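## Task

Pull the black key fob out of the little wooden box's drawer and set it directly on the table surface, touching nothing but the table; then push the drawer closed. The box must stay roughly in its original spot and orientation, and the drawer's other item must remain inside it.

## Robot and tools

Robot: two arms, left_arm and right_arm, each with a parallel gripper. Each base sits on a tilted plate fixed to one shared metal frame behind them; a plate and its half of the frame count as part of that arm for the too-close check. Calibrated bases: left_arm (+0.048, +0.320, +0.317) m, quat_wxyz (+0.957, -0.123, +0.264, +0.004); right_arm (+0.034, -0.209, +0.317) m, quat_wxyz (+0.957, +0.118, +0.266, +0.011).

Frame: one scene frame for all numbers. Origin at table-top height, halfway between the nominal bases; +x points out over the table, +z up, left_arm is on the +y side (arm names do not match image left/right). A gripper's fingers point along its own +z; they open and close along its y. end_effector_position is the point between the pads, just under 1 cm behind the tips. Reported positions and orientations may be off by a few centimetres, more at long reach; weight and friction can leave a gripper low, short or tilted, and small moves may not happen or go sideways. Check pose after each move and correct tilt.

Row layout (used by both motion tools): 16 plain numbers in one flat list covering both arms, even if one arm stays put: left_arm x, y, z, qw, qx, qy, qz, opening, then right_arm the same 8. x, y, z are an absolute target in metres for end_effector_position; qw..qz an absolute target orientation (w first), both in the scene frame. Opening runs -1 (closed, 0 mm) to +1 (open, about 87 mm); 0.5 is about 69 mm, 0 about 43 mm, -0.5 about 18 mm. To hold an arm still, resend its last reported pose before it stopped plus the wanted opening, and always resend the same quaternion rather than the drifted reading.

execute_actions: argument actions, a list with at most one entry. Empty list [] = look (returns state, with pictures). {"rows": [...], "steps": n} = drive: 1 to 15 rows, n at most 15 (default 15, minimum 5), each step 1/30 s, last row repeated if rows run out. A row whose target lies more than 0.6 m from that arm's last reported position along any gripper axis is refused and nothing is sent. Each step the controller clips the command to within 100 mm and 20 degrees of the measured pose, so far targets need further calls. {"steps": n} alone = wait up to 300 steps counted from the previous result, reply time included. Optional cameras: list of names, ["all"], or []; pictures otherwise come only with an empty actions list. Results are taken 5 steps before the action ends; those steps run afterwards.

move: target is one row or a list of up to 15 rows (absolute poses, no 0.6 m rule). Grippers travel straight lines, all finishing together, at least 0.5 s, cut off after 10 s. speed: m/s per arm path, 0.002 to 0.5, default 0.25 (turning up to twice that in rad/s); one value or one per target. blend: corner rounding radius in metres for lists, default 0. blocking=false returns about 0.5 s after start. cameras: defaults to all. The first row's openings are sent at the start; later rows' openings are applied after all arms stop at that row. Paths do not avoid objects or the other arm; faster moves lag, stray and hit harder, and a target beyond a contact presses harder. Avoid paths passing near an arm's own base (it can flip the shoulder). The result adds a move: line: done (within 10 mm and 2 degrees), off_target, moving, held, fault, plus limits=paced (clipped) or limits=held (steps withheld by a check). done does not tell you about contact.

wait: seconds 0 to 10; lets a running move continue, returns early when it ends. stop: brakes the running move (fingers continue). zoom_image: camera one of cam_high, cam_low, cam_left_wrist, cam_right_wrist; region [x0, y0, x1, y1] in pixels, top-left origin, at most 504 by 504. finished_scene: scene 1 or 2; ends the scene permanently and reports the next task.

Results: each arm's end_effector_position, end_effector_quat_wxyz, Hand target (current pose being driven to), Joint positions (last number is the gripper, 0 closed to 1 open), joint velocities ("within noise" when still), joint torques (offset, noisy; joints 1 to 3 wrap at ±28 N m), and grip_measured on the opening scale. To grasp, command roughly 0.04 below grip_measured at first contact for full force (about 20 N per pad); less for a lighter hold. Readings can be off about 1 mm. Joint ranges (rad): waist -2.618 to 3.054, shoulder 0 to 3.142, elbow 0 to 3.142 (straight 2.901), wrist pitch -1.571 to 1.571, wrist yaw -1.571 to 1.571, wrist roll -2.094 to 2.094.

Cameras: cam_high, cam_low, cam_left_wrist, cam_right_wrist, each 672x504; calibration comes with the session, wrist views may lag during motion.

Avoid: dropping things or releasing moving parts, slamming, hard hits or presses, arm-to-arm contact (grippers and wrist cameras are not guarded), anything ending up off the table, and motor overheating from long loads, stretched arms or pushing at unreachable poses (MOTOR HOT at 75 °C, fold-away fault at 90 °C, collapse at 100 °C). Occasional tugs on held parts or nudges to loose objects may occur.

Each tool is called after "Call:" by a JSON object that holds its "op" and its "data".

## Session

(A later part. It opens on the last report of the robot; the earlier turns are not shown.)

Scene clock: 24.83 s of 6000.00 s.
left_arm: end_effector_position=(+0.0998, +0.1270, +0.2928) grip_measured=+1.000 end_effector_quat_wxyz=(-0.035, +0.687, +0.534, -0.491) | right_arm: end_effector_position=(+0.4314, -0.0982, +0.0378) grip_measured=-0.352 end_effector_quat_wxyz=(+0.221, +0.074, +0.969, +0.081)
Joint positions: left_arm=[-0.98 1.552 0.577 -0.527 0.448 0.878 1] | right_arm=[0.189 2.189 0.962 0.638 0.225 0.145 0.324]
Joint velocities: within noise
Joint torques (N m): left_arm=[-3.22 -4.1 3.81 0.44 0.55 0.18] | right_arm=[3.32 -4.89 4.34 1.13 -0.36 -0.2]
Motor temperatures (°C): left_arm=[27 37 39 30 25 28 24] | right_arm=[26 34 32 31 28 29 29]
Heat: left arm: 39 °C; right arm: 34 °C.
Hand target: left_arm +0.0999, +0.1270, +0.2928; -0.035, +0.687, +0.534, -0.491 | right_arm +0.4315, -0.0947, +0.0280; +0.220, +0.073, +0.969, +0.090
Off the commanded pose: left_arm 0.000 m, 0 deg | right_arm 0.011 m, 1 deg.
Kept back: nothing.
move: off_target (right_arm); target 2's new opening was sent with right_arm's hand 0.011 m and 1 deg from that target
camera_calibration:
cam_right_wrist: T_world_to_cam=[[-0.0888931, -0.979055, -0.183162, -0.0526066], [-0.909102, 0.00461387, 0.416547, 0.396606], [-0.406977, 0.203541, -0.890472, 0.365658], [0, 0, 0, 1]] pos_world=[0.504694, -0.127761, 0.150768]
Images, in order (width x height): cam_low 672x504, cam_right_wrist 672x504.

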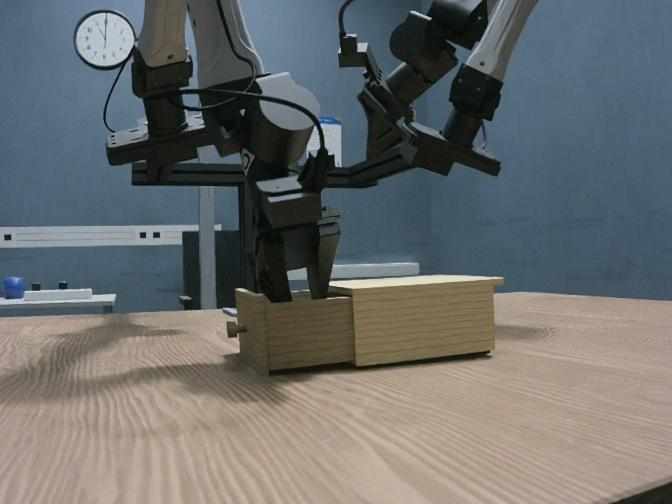

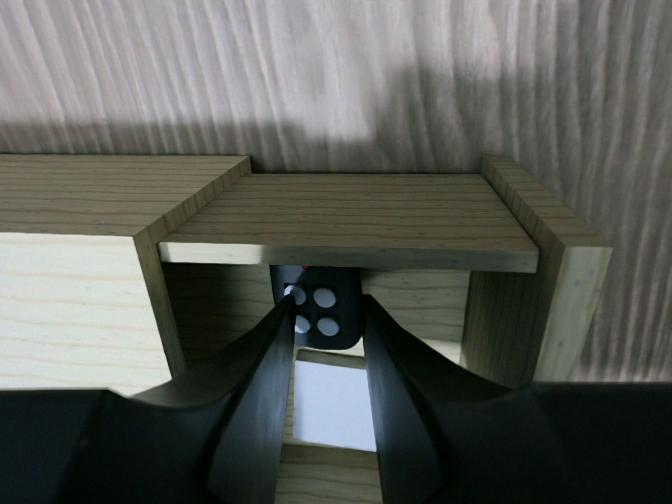

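Call:
{"op": "move", "data": {"target": [[0.0998,0.1270,0.2928,-0.035,0.687,0.534,-0.491,1,0.420,-0.100,0.065,0.2202,0.0734,0.9685,0.0907,-0.36],[0.0998,0.1270,0.2928,-0.035,0.687,0.534,-0.491,1,0.431,-0.096,0.083,0.2173,0.0567,0.9744,0.0142,-0.36]], "speed": 0.1, "blend": [0.01,0], "cameras": ["cam_low","cam_right_wrist"]}}

Call:
{"op": "zoom_image", "data": {"camera": "cam_right_wrist", "region": [150, 50, 470, 370]}}

Call:
{"op": "zoom_image", "data": {"camera": "cam_low", "region": [200, 180, 400, 380]}}

Scene clock: 27.87 s of 6000.00 s.
left_arm: end_effector_position=(+0.0998, +0.1270, +0.2928) grip_measured=+1.000 end_effector_quat_wxyz=(-0.035, +0.687, +0.534, -0.491) | right_arm: end_effector_position=(+0.4134, -0.0977, +0.0674) grip_measured=-0.360 end_effector_quat_wxyz=(+0.197, +0.047, +0.979, +0.012)
Joint positions: left_arm=[-0.98 1.552 0.577 -0.527 0.448 0.878 1] | right_arm=[0.287 2.086 0.924 0.486 0.424 0.147 0.32]
Joint velocities: within noise
Joint torques (N m): left_arm=[-3.21 -4.11 3.86 0.43 0.55 0.2] | right_arm=[5.53 -11.14 3.48 0.81 0.14 -0.09]
Motor temperatures (°C): left_arm=[27 37 39 30 25 28 24] | right_arm=[26 35 32 31 28 29 29]
Heat: left arm: 39 °C; right arm: 35 °C.
Hand target: left_arm +0.0999, +0.1270, +0.2928; -0.035, +0.687, +0.534, -0.491 | right_arm +0.4307, -0.0960, +0.0826; +0.217, +0.057, +0.974, +0.014
Off the commanded pose: left_arm 0.000 m, 0 deg | right_arm 0.024 m, 3 deg.
Kept back: nothing.
move: off_target (right_arm)
camera_calibration:
cam_right_wrist: T_world_to_cam=[[-0.067716, -0.997081, -0.0352788, -0.0687719], [-0.884569, 0.0436447, 0.464363, 0.35834], [-0.461468, 0.0626514, -0.884942, 0.392954], [0, 0, 0, 1]] pos_world=[0.493655, -0.10883, 0.178916]
Images, in order (width x height): cam_low 672x504, cam_right_wrist 672x504.

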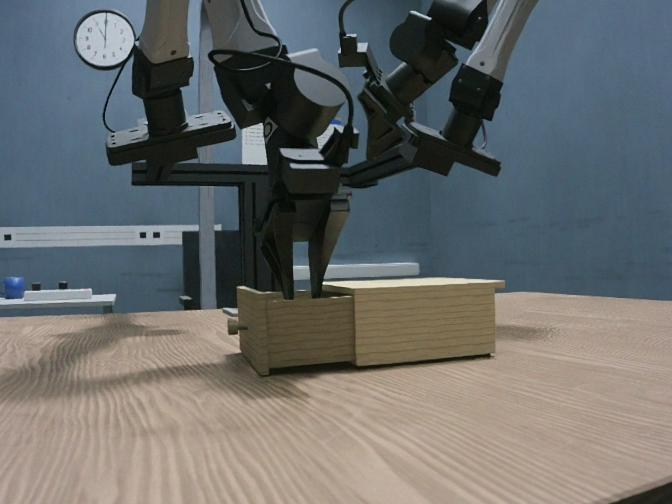

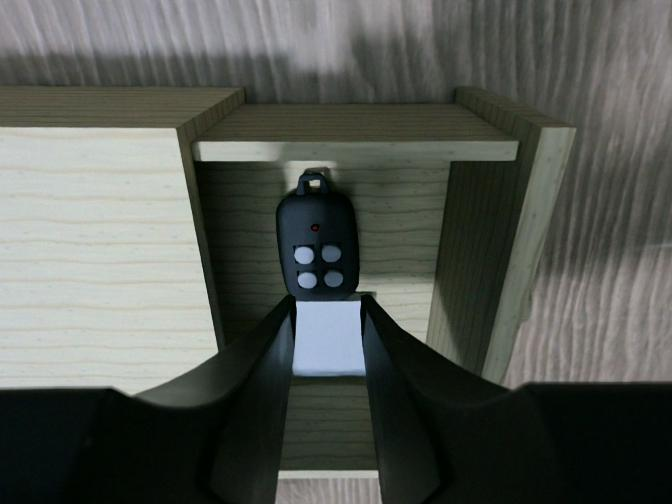

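Scaled by 1.575 from the camera's 672x504 image, which has a finer 960x720 frame.

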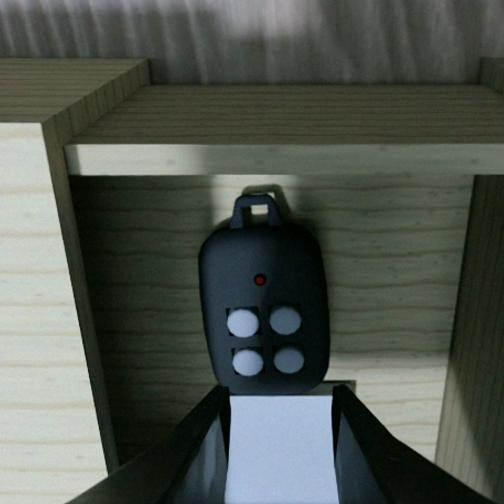

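Scaled by 2.520 from the camera's 672x504 image, which has a finer 960x720 frame.

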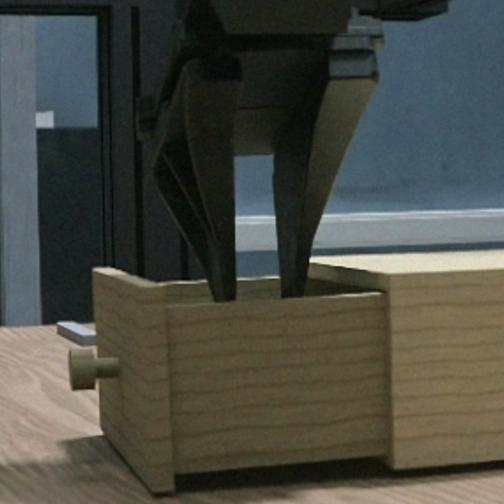

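Call:
{"op": "move", "data": {"target": [[0.0998,0.1270,0.2928,-0.035,0.687,0.534,-0.491,1,0.407,-0.0985,0.072,0.2178,0.0480,0.9701,0.0965,-0.02],[0.0998,0.1270,0.2928,-0.035,0.687,0.534,-0.491,1,0.419,-0.0925,0.043,0.2178,0.0480,0.9701,0.0965,-0.02]], "speed": 0.08, "cameras": ["cam_low","cam_right_wrist"]}}

Call:
{"op": "zoom_image", "data": {"camera": "cam_right_wrist", "region": [150, 100, 470, 420]}}

Call:
{"op": "zoom_image", "data": {"camera": "cam_low", "region": [200, 180, 400, 380]}}

Scene clock: 31.57 s of 6000.00 s.
left_arm: end_effector_position=(+0.0998, +0.1270, +0.2928) grip_measured=+1.000 end_effector_quat_wxyz=(-0.035, +0.687, +0.534, -0.491) | right_arm: end_effector_position=(+0.4161, -0.0924, +0.0476) grip_measured=-0.020 end_effector_quat_wxyz=(+0.214, +0.049, +0.971, +0.093)
Joint positions: left_arm=[-0.98 1.552 0.577 -0.527 0.448 0.878 1] | right_arm=[0.205 2.15 0.9 0.644 0.204 0.115 0.49]
Joint velocities: within noise
Joint torques (N m): left_arm=[-3.23 -4.05 3.81 0.43 0.53 0.18] | right_arm=[3.26 -6.3 3.11 1.06 -0.21 -0.26]
Motor temperatures (°C): left_arm=[27 37 39 30 25 28 24] | right_arm=[26 35 32 32 28 29 29]
Heat: left arm: 39 °C; right arm: 35 °C.
Hand target: left_arm +0.0999, +0.1270, +0.2928; -0.035, +0.687, +0.534, -0.491 | right_arm +0.4189, -0.0925, +0.0432; +0.218, +0.048, +0.970, +0.097
Off the commanded pose: left_arm 0.000 m, 0 deg | right_arm 0.005 m, 1 deg.
Kept back: nothing.
move: done
camera_calibration:
cam_right_wrist: T_world_to_cam=[[-0.0355496, -0.980261, -0.194484, -0.0682898], [-0.904532, -0.051184, 0.423322, 0.371225], [-0.424921, 0.190966, -0.884858, 0.37305], [0, 0, 0, 1]] pos_world=[0.491874, -0.119181, 0.159667]
Images, in order (width x height): cam_low 672x504, cam_right_wrist 672x504.

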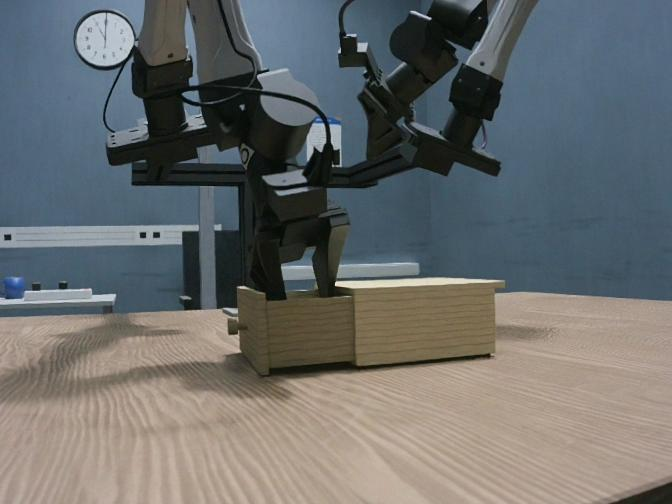

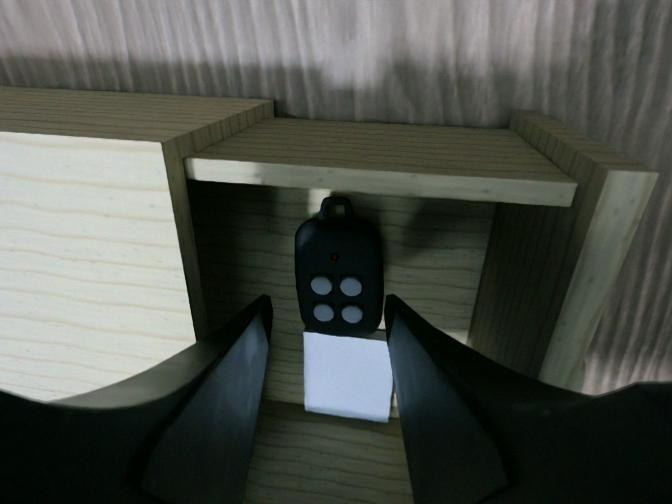

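Scaled by 1.575 from the camera's 672x504 image, which has a finer 960x720 frame.

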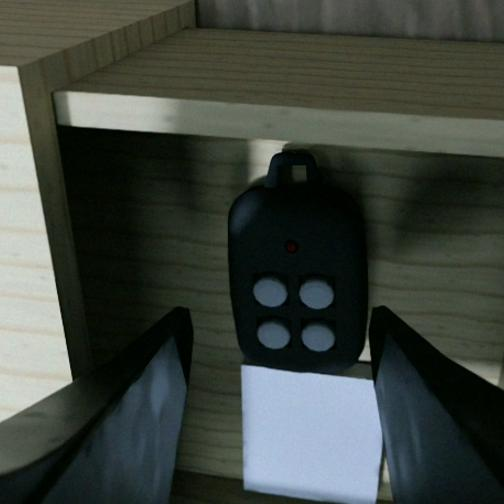

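Scaled by 2.520 from the camera's 672x504 image, which has a finer 960x720 frame.

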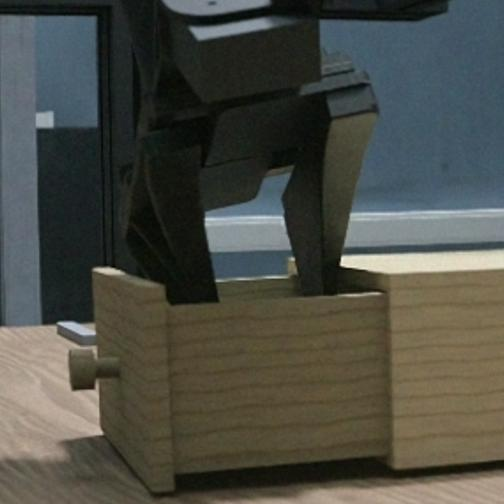

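Call:
{"op": "move", "data": {"target": [0.0998,0.1270,0.2928,-0.035,0.687,0.534,-0.491,1,0.424,-0.0915,0.024,0.2178,0.0480,0.9701,0.0965,-0.02], "speed": 0.05, "cameras": ["cam_low","cam_right_wrist"]}}

Call:
{"op": "zoom_image", "data": {"camera": "cam_right_wrist", "region": [150, 150, 470, 470]}}

Call:
{"op": "zoom_image", "data": {"camera": "cam_low", "region": [200, 180, 400, 380]}}

Scene clock: 32.60 s of 6000.00 s.
left_arm: end_effector_position=(+0.0998, +0.1270, +0.2928) grip_measured=+1.000 end_effector_quat_wxyz=(-0.035, +0.687, +0.534, -0.491) | right_arm: end_effector_position=(+0.4192, -0.0968, +0.0355) grip_measured=-0.023 end_effector_quat_wxyz=(+0.212, +0.049, +0.972, +0.086)
Joint positions: left_arm=[-0.98 1.552 0.577 -0.527 0.448 0.878 1] | right_arm=[0.189 2.192 0.936 0.647 0.205 0.105 0.489]
Joint velocities: within noise
Joint torques (N m): left_arm=[-3.23 -4.08 3.82 0.43 0.54 0.19] | right_arm=[3.38 -4.07 5.22 1.21 -0.34 -0.2]
Motor temperatures (°C): left_arm=[27 37 39 30 25 28 24] | right_arm=[26 35 32 32 28 29 29]
Heat: left arm: 39 °C; right arm: 35 °C.
Hand target: left_arm +0.0999, +0.1270, +0.2928; -0.035, +0.687, +0.534, -0.491 | right_arm +0.4235, -0.0919, +0.0248; +0.218, +0.048, +0.970, +0.096
Off the commanded pose: left_arm 0.000 m, 0 deg | right_arm 0.013 m, 1 deg.
Kept back: nothing.
move: off_target (right_arm)
camera_calibration:
cam_right_wrist: T_world_to_cam=[[-0.0402139, -0.982699, -0.180792, -0.0735863], [-0.902768, -0.0418145, 0.42809, 0.378933], [-0.428243, 0.180428, -0.885468, 0.364861], [0, 0, 0, 1]] pos_world=[0.495379, -0.122299, 0.147552]
Images, in order (width x height): cam_low 672x504, cam_right_wrist 672x504.

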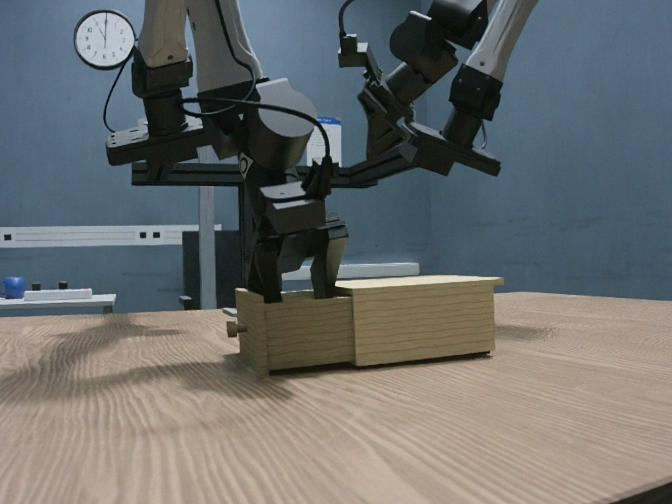

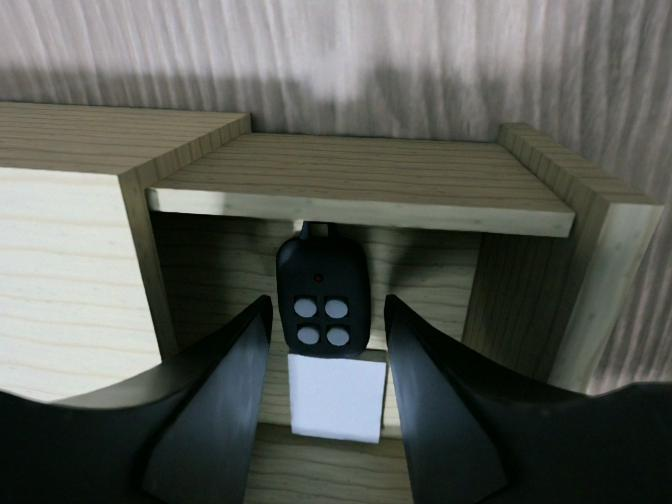

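Scaled by 1.575 from the camera's 672x504 image, which has a finer 960x720 frame.

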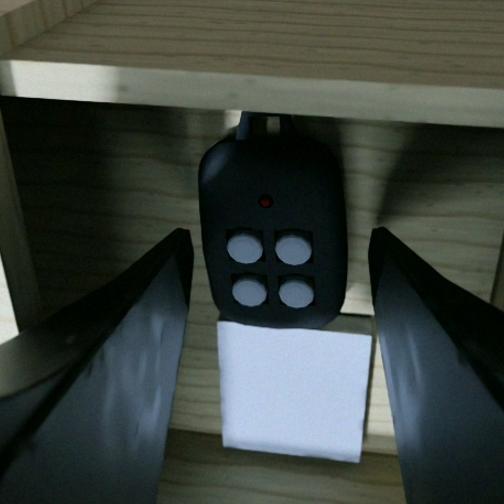

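Scaled by 2.520 from the camera's 672x504 image, which has a finer 960x720 frame.

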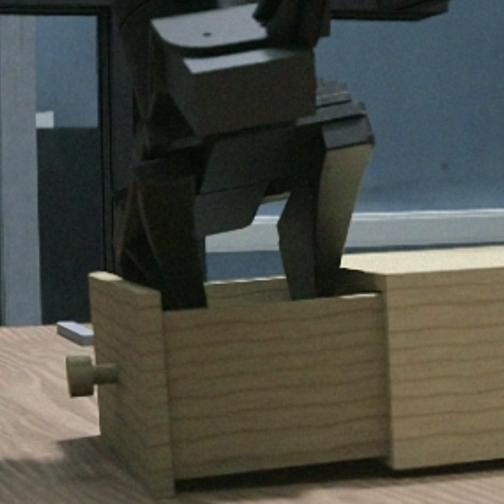

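Call:
{"op": "move", "data": {"target": [[0.0998,0.1270,0.2928,-0.035,0.687,0.534,-0.491,1,0.402,-0.102,0.085,0.2178,0.0480,0.9701,0.0965,-0.02],[0.0998,0.1270,0.2928,-0.035,0.687,0.534,-0.491,1,0.397,-0.090,0.095,0.2167,0.0718,0.9517,0.2057,-1]], "speed": 0.12, "blend": [0.005,0], "cameras": ["cam_low","cam_right_wrist"]}}

Call:
{"op": "zoom_image", "data": {"camera": "cam_right_wrist", "region": [150, 50, 470, 370]}}

Call:
{"op": "zoom_image", "data": {"camera": "cam_low", "region": [200, 180, 400, 380]}}

Scene clock: 35.90 s of 6000.00 s.
left_arm: end_effector_position=(+0.0998, +0.1270, +0.2928) grip_measured=+1.000 end_effector_quat_wxyz=(-0.035, +0.687, +0.534, -0.491) | right_arm: end_effector_position=(+0.3820, -0.0853, +0.0838) grip_measured=-0.973 end_effector_quat_wxyz=(+0.194, +0.062, +0.958, +0.201)
Joint positions: left_arm=[-0.98 1.552 0.577 -0.527 0.448 0.878 1] | right_arm=[0.153 1.999 0.709 0.672 -0.048 0.163 0.013]
Joint velocities: within noise
Joint torques (N m): left_arm=[-3.22 -4.11 3.81 0.43 0.54 0.19] | right_arm=[2.37 -10.09 0.94 1.07 -0.33 -0.06]
Motor temperatures (°C): left_arm=[27 37 39 30 25 28 24] | right_arm=[26 36 31 32 28 29 29]
Heat: left arm: 39 °C; right arm: 36 °C.
Hand target: left_arm +0.0999, +0.1270, +0.2928; -0.035, +0.687, +0.534, -0.491 | right_arm +0.3968, -0.0899, +0.0947; +0.217, +0.071, +0.952, +0.206
Off the commanded pose: left_arm 0.000 m, 0 deg | right_arm 0.019 m, 3 deg.
Kept back: nothing.
move: off_target (right_arm); target 2's new opening was sent with right_arm's hand 0.020 m and 3 deg from that target
camera_calibration:
cam_right_wrist: T_world_to_cam=[[-0.0212891, -0.914692, -0.40359, -0.0378174], [-0.890955, -0.165791, 0.422744, 0.310446], [-0.453593, 0.36858, -0.81142, 0.409154], [0, 0, 0, 1]] pos_world=[0.461378, -0.133928, 0.185494]
Images, in order (width x height): cam_low 672x504, cam_right_wrist 672x504.

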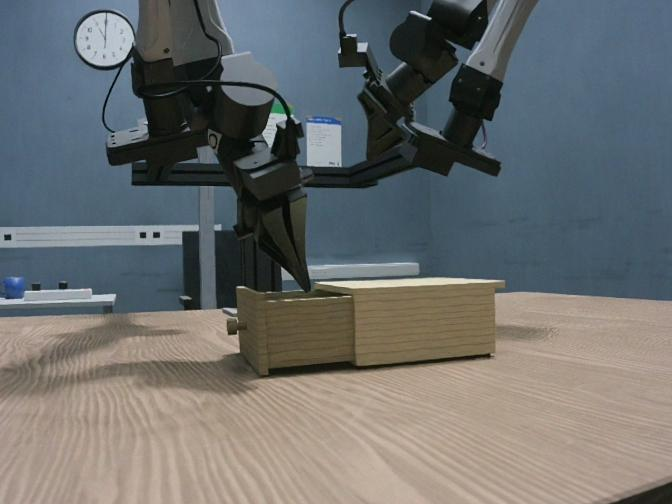

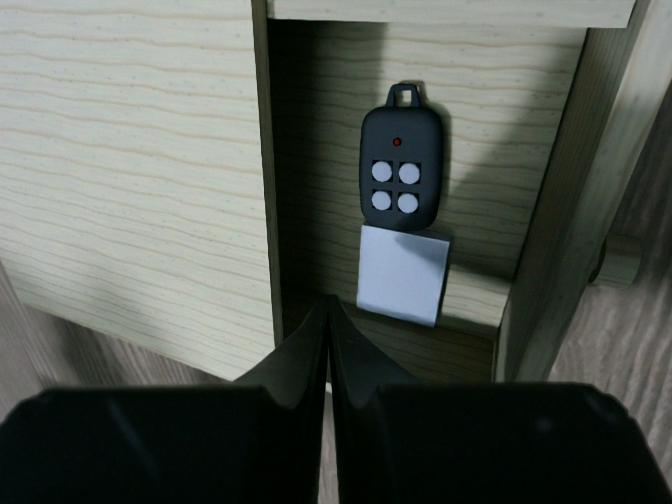

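Scaled by 1.575 from the camera's 672x504 image, which has a finer 960x720 frame.

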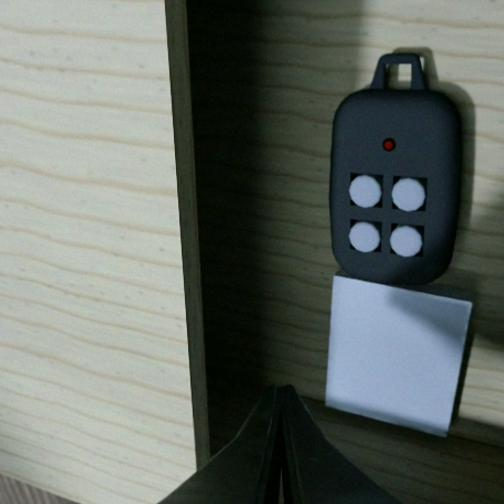

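Scaled by 2.520 from the camera's 672x504 image, which has a finer 960x720 frame.

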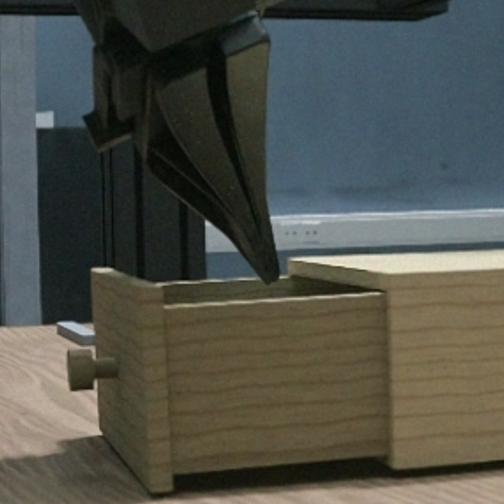

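Call:
{"op": "move", "data": {"target": [0.0998,0.1270,0.2928,-0.035,0.687,0.534,-0.491,1,0.424,-0.064,0.032,0.2167,0.0718,0.9517,0.2057,-1], "speed": 0.08, "cameras": ["cam_low","cam_right_wrist"]}}

Call:
{"op": "zoom_image", "data": {"camera": "cam_right_wrist", "region": [150, 100, 470, 420]}}

Call:
{"op": "zoom_image", "data": {"camera": "cam_low", "region": [200, 180, 400, 380]}}

Scene clock: 37.70 s of 6000.00 s.
left_arm: end_effector_position=(+0.0998, +0.1270, +0.2928) grip_measured=+1.000 end_effector_quat_wxyz=(-0.035, +0.687, +0.534, -0.491) | right_arm: end_effector_position=(+0.4223, -0.0656, +0.0357) grip_measured=-0.973 end_effector_quat_wxyz=(+0.214, +0.067, +0.953, +0.204)
Joint positions: left_arm=[-0.98 1.552 0.577 -0.527 0.448 0.878 1] | right_arm=[0.153 2.234 0.949 0.71 -0.049 0.169 0.013]
Joint velocities: within noise
Joint torques (N m): left_arm=[-3.23 -4.05 3.81 0.43 0.55 0.2] | right_arm=[4 -6.48 2.51 1.16 -0.25 -0.09]
Motor temperatures (°C): left_arm=[27 37 39 30 25 28 24] | right_arm=[26 36 31 32 28 29 29]
Heat: left arm: 39 °C; right arm: 36 °C.
Hand target: left_arm +0.0999, +0.1270, +0.2928; -0.035, +0.687, +0.534, -0.491 | right_arm +0.4238, -0.0640, +0.0321; +0.216, +0.072, +0.952, +0.206
Off the commanded pose: left_arm 0.000 m, 0 deg | right_arm 0.004 m, 1 deg.
Kept back: nothing.
move: done
camera_calibration:
cam_right_wrist: T_world_to_cam=[[-0.0218597, -0.911668, -0.410346, -0.0377005], [-0.909187, -0.152582, 0.387426, 0.379783], [-0.415815, 0.38155, -0.825541, 0.366542], [0, 0, 0, 1]] pos_world=[0.496883, -0.116276, 0.139987]
Images, in order (width x height): cam_low 672x504, cam_right_wrist 672x504.

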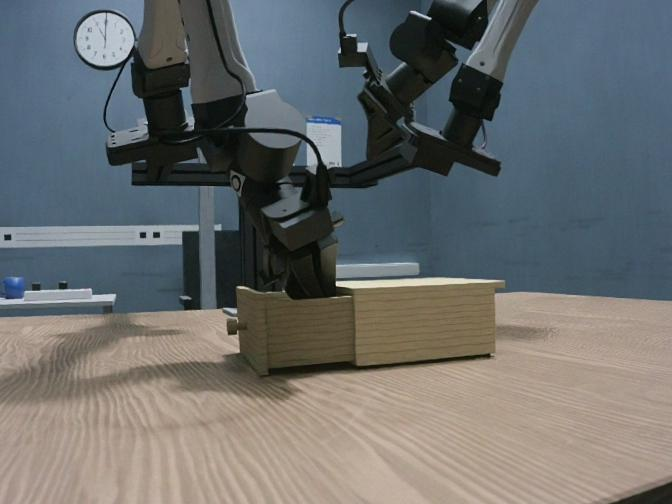

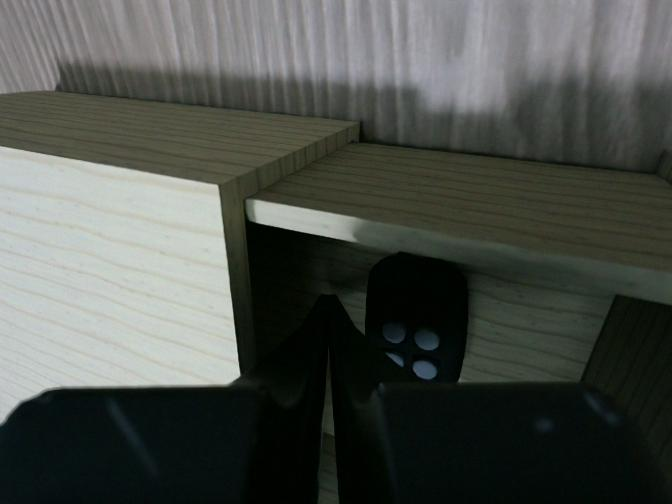

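Scaled by 1.575 from the camera's 672x504 image, which has a finer 960x720 frame.

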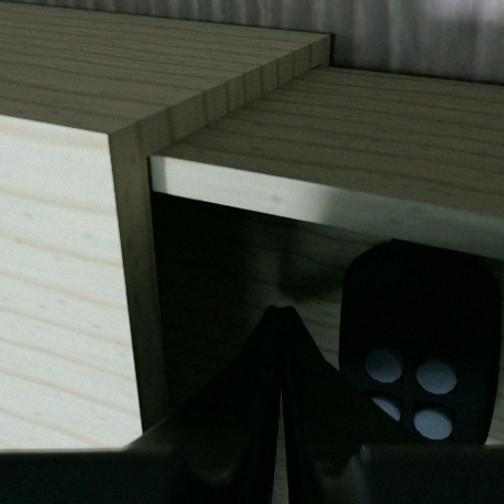

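Scaled by 2.520 from the camera's 672x504 image, which has a finer 960x720 frame.

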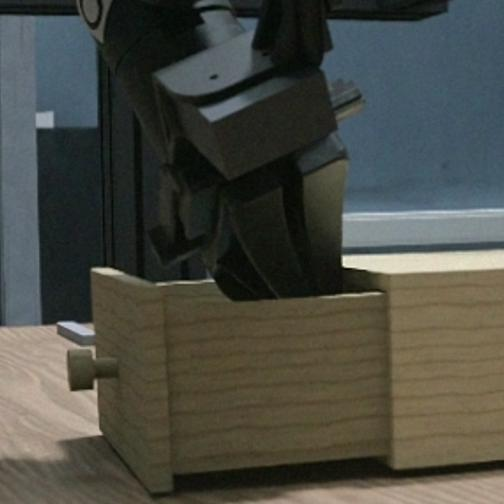

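Call:
{"op": "move", "data": {"target": [[0.0998,0.1270,0.2928,-0.035,0.687,0.534,-0.491,1,0.4235,-0.065,0.0265,0.2167,0.0718,0.9517,0.2057,-1],[0.0998,0.1270,0.2928,-0.035,0.687,0.534,-0.491,1,0.4235,-0.090,0.0265,0.2167,0.0718,0.9517,0.2057,-1]], "speed": 0.05, "cameras": ["cam_low","cam_right_wrist"]}}

Call:
{"op": "zoom_image", "data": {"camera": "cam_right_wrist", "region": [150, 100, 470, 420]}}

Scene clock: 38.97 s of 6000.00 s.
left_arm: end_effector_position=(+0.0998, +0.1270, +0.2928) grip_measured=+1.000 end_effector_quat_wxyz=(-0.035, +0.687, +0.534, -0.491) | right_arm: end_effector_position=(+0.4234, -0.0788, +0.0287) grip_measured=-0.973 end_effector_quat_wxyz=(+0.213, +0.074, +0.950, +0.218)
Joint positions: left_arm=[-0.98 1.552 0.577 -0.527 0.448 0.878 1] | right_arm=[0.099 2.249 0.955 0.723 -0.119 0.159 0.013]
Joint velocities: within noise
Joint torques (N m): left_arm=[-3.22 -4.07 3.82 0.43 0.55 0.2] | right_arm=[1.87 -8.42 0.64 1.03 -0.13 -0.46]
Motor temperatures (°C): left_arm=[27 37 39 30 25 28 24] | right_arm=[26 36 31 32 28 29 29]
Heat: left arm: 39 °C; right arm: 36 °C.
Hand target: left_arm +0.0999, +0.1270, +0.2928; -0.035, +0.687, +0.534, -0.491 | right_arm +0.4235, -0.0898, +0.0265; +0.217, +0.072, +0.952, +0.206
Off the commanded pose: left_arm 0.000 m, 0 deg | right_arm 0.011 m, 1 deg.
Kept back: nothing.
move: off_target (right_arm)
camera_calibration:
cam_right_wrist: T_world_to_cam=[[-0.0273623, -0.898193, -0.43875, -0.048318], [-0.910299, -0.158971, 0.38221, 0.381581], [-0.413046, 0.409852, -0.813274, 0.366974], [0, 0, 0, 1]] pos_world=[0.497608, -0.133143, 0.131407]
Images, in order (width x height): cam_low 672x504, cam_right_wrist 672x504.

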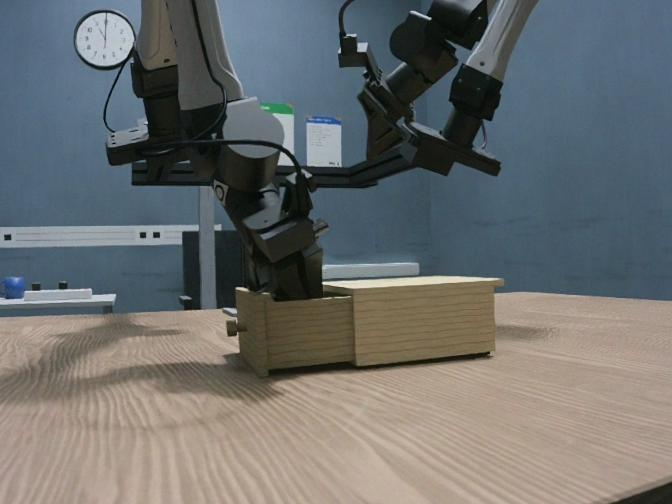

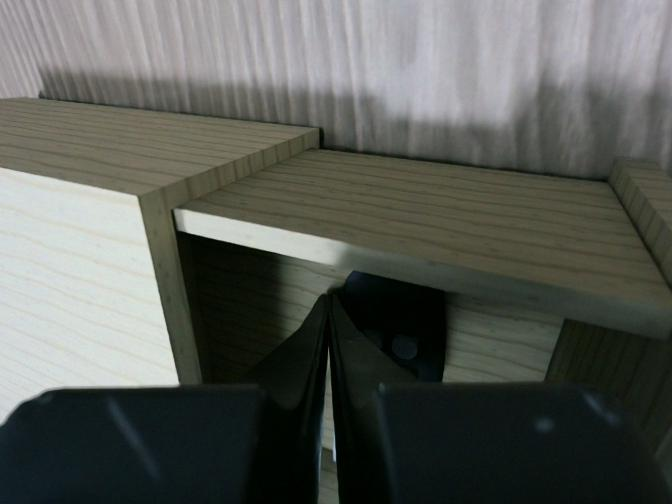

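Scaled by 1.575 from the camera's 672x504 image, which has a finer 960x720 frame.

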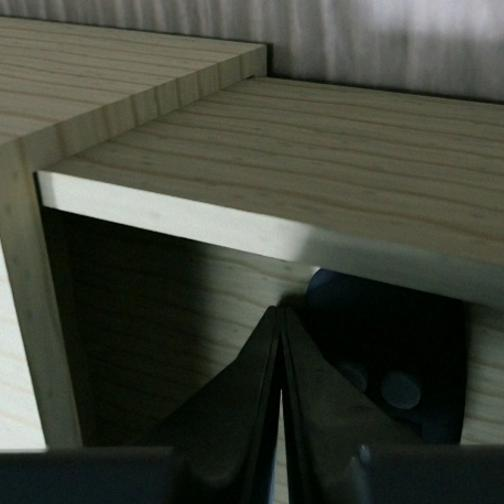

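Call:
{"op": "move", "data": {"target": [0.0998,0.1270,0.2928,-0.035,0.687,0.534,-0.491,1,0.4235,-0.100,0.0285,0.2167,0.0718,0.9517,0.2057,-1], "speed": 0.05, "cameras": ["cam_low","cam_right_wrist"]}}

Call:
{"op": "zoom_image", "data": {"camera": "cam_low", "region": [200, 180, 400, 380]}}

Scene clock: 39.93 s of 6000.00 s.
left_arm: end_effector_position=(+0.0998, +0.1270, +0.2928) grip_measured=+1.000 end_effector_quat_wxyz=(-0.035, +0.687, +0.534, -0.491) | right_arm: end_effector_position=(+0.4210, -0.0786, +0.0296) grip_measured=-0.973 end_effector_quat_wxyz=(+0.213, +0.069, +0.947, +0.231)
Joint positions: left_arm=[-0.98 1.552 0.577 -0.527 0.448 0.878 1] | right_arm=[0.088 2.249 0.947 0.73 -0.157 0.15 0.013]
Joint velocities: within noise
Joint torques (N m): left_arm=[-3.18 -4.08 3.82 0.45 0.54 0.19] | right_arm=[0.59 -9.69 0.2 0.86 0.06 -0.45]
Motor temperatures (°C): left_arm=[27 37 39 30 25 28 24] | right_arm=[26 36 31 32 28 29 29]
Heat: left arm: 39 °C; right arm: 36 °C.
Hand target: left_arm +0.0999, +0.1270, +0.2928; -0.035, +0.687, +0.534, -0.491 | right_arm +0.4233, -0.0995, +0.0284; +0.216, +0.072, +0.952, +0.206
Off the commanded pose: left_arm 0.000 m, 0 deg | right_arm 0.022 m, 3 deg.
Kept back: nothing.
move: off_target (right_arm)
camera_calibration:
cam_right_wrist: T_world_to_cam=[[-0.0129289, -0.887654, -0.460329, -0.0524459], [-0.909246, -0.181119, 0.374791, 0.377166], [-0.416059, 0.423398, -0.804754, 0.368699], [0, 0, 0, 1]] pos_world=[0.495659, -0.134348, 0.131211]
Images, in order (width x height): cam_low 672x504, cam_right_wrist 672x504.

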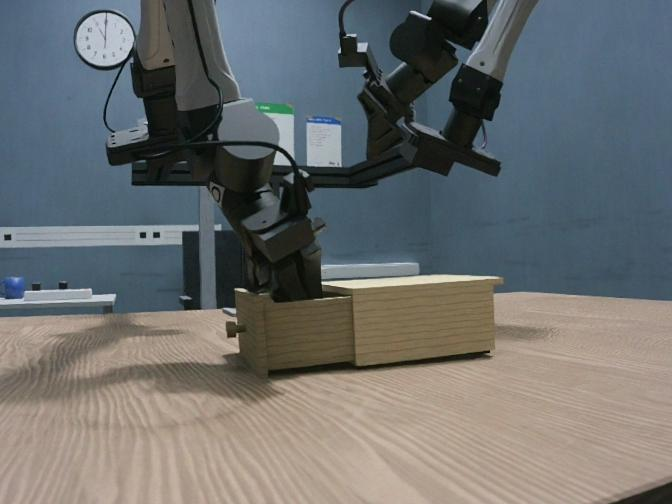

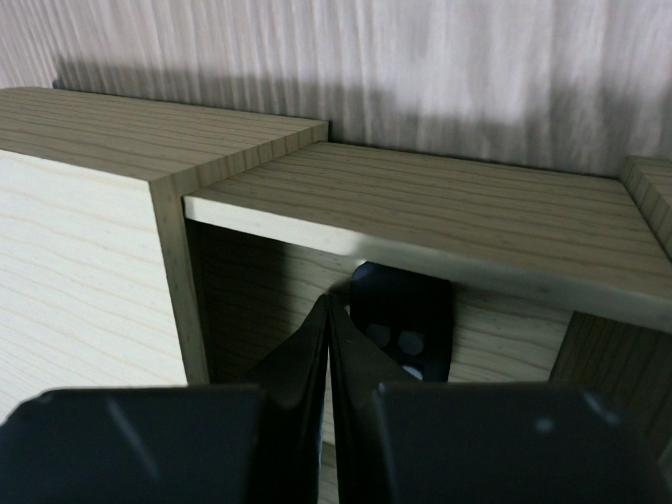

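Scaled by 2.520 from the camera's 672x504 image, which has a finer 960x720 frame.

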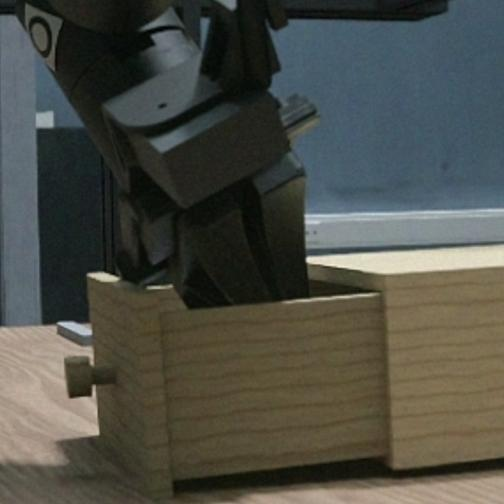

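Call:
{"op": "move", "data": {"target": [[0.0998,0.1270,0.2928,-0.035,0.687,0.534,-0.491,1,0.4225,-0.078,0.030,0.2176,0.0406,0.9732,0.0624,-1],[0.0998,0.1270,0.2928,-0.035,0.687,0.534,-0.491,1,0.4235,-0.096,0.029,0.2176,0.0406,0.9732,0.0624,-1]], "speed": [0.15,0.05], "cameras": ["cam_low","cam_right_wrist"]}}

Call:
{"op": "zoom_image", "data": {"camera": "cam_low", "region": [200, 180, 400, 380]}}

Scene clock: 41.83 s of 6000.00 s.
left_arm: end_effector_position=(+0.0998, +0.1270, +0.2928) grip_measured=+1.000 end_effector_quat_wxyz=(-0.035, +0.687, +0.534, -0.491) | right_arm: end_effector_position=(+0.4211, -0.0817, +0.0285) grip_measured=-0.973 end_effector_quat_wxyz=(+0.218, +0.040, +0.972, +0.077)
Joint positions: left_arm=[-0.98 1.552 0.577 -0.527 0.448 0.878 1] | right_arm=[0.229 2.244 0.975 0.664 0.251 0.103 0.013]
Joint velocities: within noise
Joint torques (N m): left_arm=[-3.23 -4.07 3.86 0.43 0.54 0.18] | right_arm=[2.14 -9.22 1.4 0.81 0.05 -0.37]
Motor temperatures (°C): left_arm=[27 37 39 30 25 28 24] | right_arm=[26 36 31 32 28 29 29]
Heat: left arm: 39 °C; right arm: 36 °C.
Hand target: left_arm +0.0999, +0.1270, +0.2928; -0.035, +0.687, +0.534, -0.491 | right_arm +0.4233, -0.0958, +0.0289; +0.218, +0.041, +0.973, +0.062
Off the commanded pose: left_arm 0.000 m, 0 deg | right_arm 0.014 m, 2 deg.
Kept back: nothing.
move: off_target (right_arm)
camera_calibration:
cam_right_wrist: T_world_to_cam=[[-0.0249096, -0.986897, -0.159417, -0.0674036], [-0.907459, -0.0445789, 0.417769, 0.386274], [-0.419401, 0.15507, -0.894458, 0.351195], [0, 0, 0, 1]] pos_world=[0.49614, -0.103761, 0.142011]
Images, in order (width x height): cam_low 672x504, cam_right_wrist 672x504.

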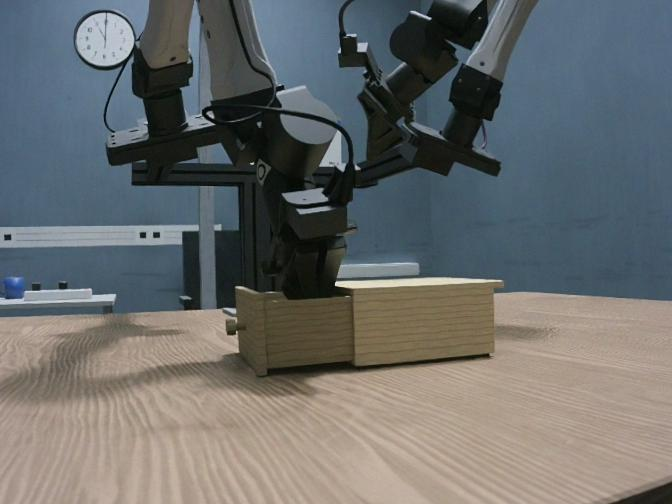

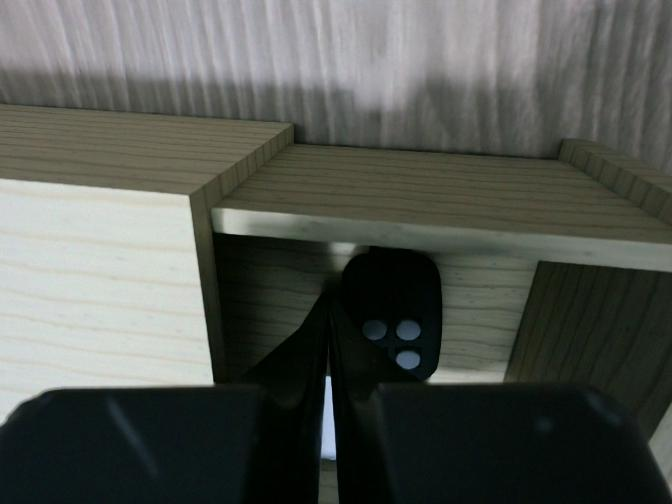

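Scaled by 2.520 from the camera's 672x504 image, which has a finer 960x720 frame.

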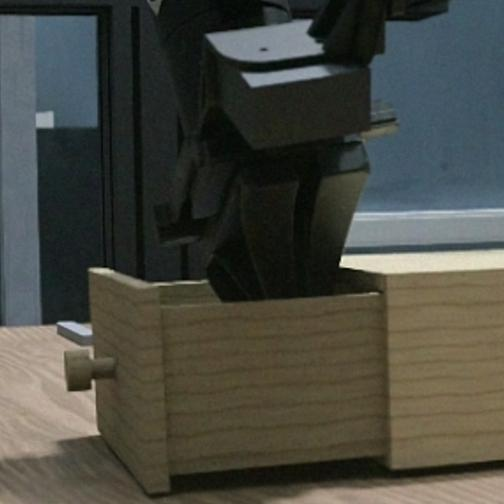

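Call:
{"op": "move", "data": {"target": [[0.0998,0.1270,0.2928,-0.035,0.687,0.534,-0.491,1,0.410,-0.084,0.07,0.2176,0.0406,0.9732,0.0624,-1],[0.0998,0.1270,0.2928,-0.035,0.687,0.534,-0.491,1,0.404,-0.104,0.095,0.2171,0.0331,0.9752,0.0284,-0.02]], "speed": 0.12, "blend": [0.01,0], "cameras": ["cam_low","cam_right_wrist"]}}

Call:
{"op": "zoom_image", "data": {"camera": "cam_right_wrist", "region": [150, 50, 470, 370]}}

Scene clock: 43.93 s of 6000.00 s.
left_arm: end_effector_position=(+0.0998, +0.1270, +0.2928) grip_measured=+1.000 end_effector_quat_wxyz=(-0.035, +0.687, +0.534, -0.491) | right_arm: end_effector_position=(+0.3978, -0.1061, +0.0834) grip_measured=-0.020 end_effector_quat_wxyz=(+0.206, +0.034, +0.978, +0.027)
Joint positions: left_arm=[-0.98 1.552 0.577 -0.527 0.448 0.878 1] | right_arm=[0.278 2 0.798 0.553 0.384 0.113 0.49]
Joint velocities: within noise
Joint torques (N m): left_arm=[-3.21 -4.07 3.78 0.42 0.55 0.18] | right_arm=[5.53 -10.15 1.47 0.83 0.1 -0.17]
Motor temperatures (°C): left_arm=[27 37 39 30 25 28 24] | right_arm=[26 37 31 32 28 29 29]
Heat: left arm: 39 °C; right arm: 37 °C.
Hand target: left_arm +0.0999, +0.1270, +0.2928; -0.035, +0.687, +0.534, -0.491 | right_arm +0.4039, -0.1040, +0.0945; +0.217, +0.033, +0.975, +0.028
Off the commanded pose: left_arm 0.000 m, 0 deg | right_arm 0.013 m, 1 deg.
Kept back: nothing.
move: off_target (right_arm); target 2's new opening was sent with right_arm's hand 0.013 m and 1 deg from that target
camera_calibration:
cam_right_wrist: T_world_to_cam=[[-0.0362673, -0.997526, -0.0602227, -0.0881237], [-0.894912, 0.00559808, 0.446207, 0.339073], [-0.444766, 0.0700767, -0.892901, 0.395308], [0, 0, 0, 1]] pos_world=[0.476064, -0.117506, 0.196367]
Images, in order (width x height): cam_low 672x504, cam_right_wrist 672x504.

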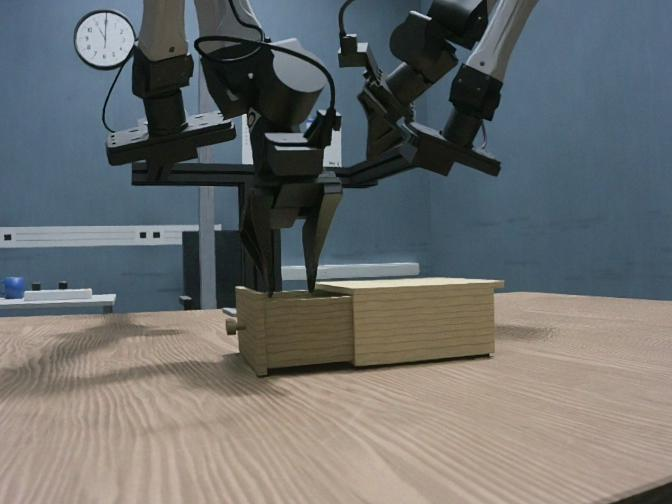

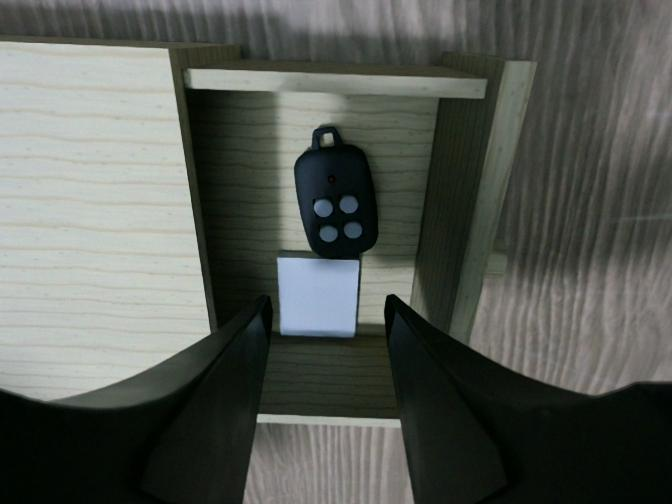

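Scaled by 1.575 from the camera's 672x504 image, which has a finer 960x720 frame.

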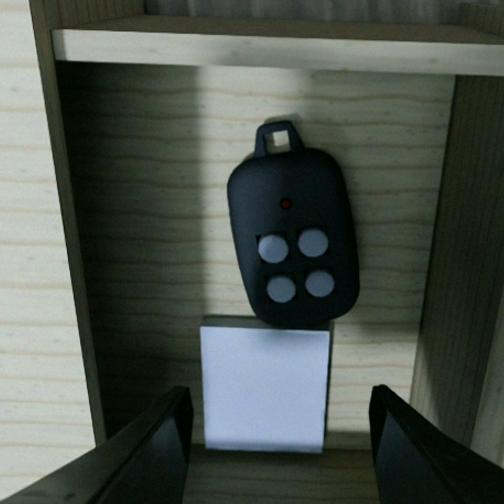

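Call:
{"op": "move", "data": {"target": [0.0998,0.1270,0.2928,-0.035,0.687,0.534,-0.491,1,0.411,-0.1065,0.046,0.2155,-0.0388,0.9755,0.0264,-0.02], "speed": 0.1, "cameras": ["cam_low","cam_right_wrist"]}}

Call:
{"op": "zoom_image", "data": {"camera": "cam_right_wrist", "region": [150, 100, 470, 420]}}

Call:
{"op": "zoom_image", "data": {"camera": "cam_low", "region": [200, 180, 400, 380]}}

Scene clock: 45.83 s of 6000.00 s.
left_arm: end_effector_position=(+0.0998, +0.1270, +0.2928) grip_measured=+1.000 end_effector_quat_wxyz=(-0.035, +0.687, +0.534, -0.491) | right_arm: end_effector_position=(+0.4081, -0.1048, +0.0511) grip_measured=-0.020 end_effector_quat_wxyz=(+0.212, -0.038, +0.976, +0.025)
Joint positions: left_arm=[-0.98 1.552 0.577 -0.527 0.448 0.878 1] | right_arm=[0.246 2.136 0.887 0.617 0.332 -0.053 0.49]
Joint velocities: within noise
Joint torques (N m): left_arm=[-3.21 -4.05 3.81 0.44 0.54 0.18] | right_arm=[3.12 -6.2 2.91 1.09 -0.19 -0.24]
Motor temperatures (°C): left_arm=[27 37 39 30 25 28 24] | right_arm=[26 37 31 32 28 29 29]
Heat: left arm: 39 °C; right arm: 37 °C.
Hand target: left_arm +0.0999, +0.1270, +0.2928; -0.035, +0.687, +0.534, -0.491 | right_arm +0.4110, -0.1066, +0.0462; +0.215, -0.039, +0.975, +0.026
Off the commanded pose: left_arm 0.000 m, 0 deg | right_arm 0.006 m, 0 deg.
Kept back: nothing.
move: done
camera_calibration:
cam_right_wrist: T_world_to_cam=[[0.104525, -0.994168, -0.0265499, -0.147314], [-0.894535, -0.105649, 0.434333, 0.35152], [-0.434604, -0.0216488, -0.900361, 0.357581], [0, 0, 0, 1]] pos_world=[0.485251, -0.101576, 0.165364]
Images, in order (width x height): cam_low 672x504, cam_right_wrist 672x504.

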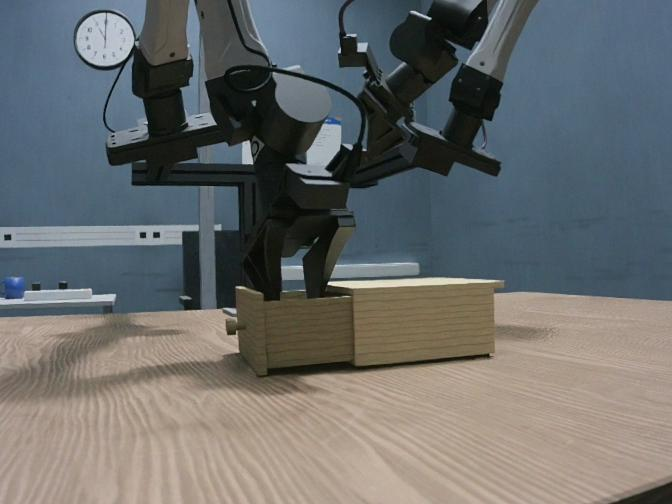

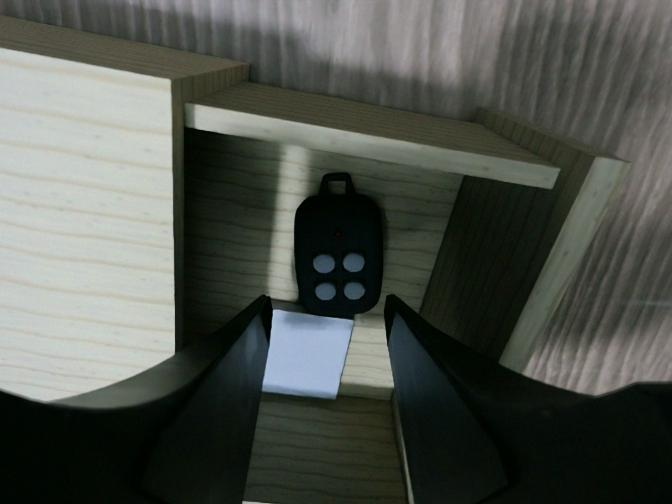

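Scaled by 1.575 from the camera's 672x504 image, which has a finer 960x720 frame.

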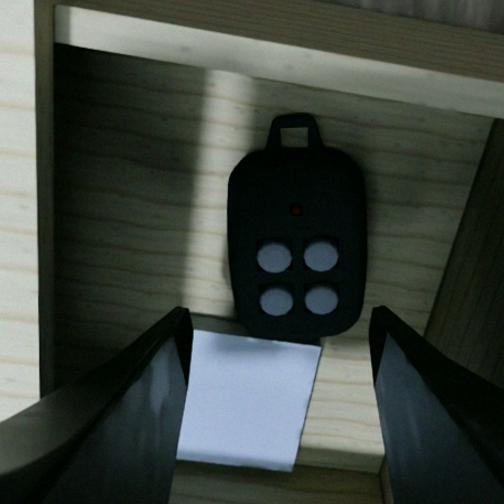

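Scaled by 2.520 from the camera's 672x504 image, which has a finer 960x720 frame.

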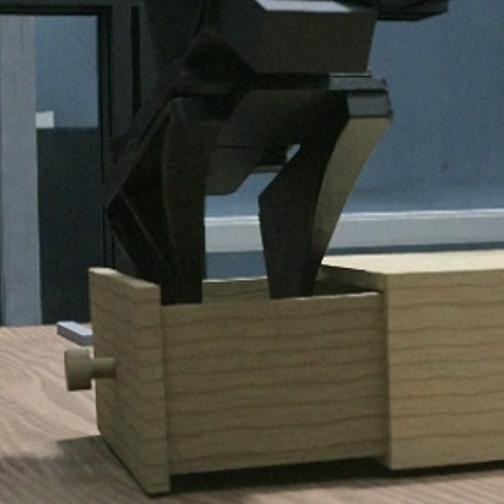

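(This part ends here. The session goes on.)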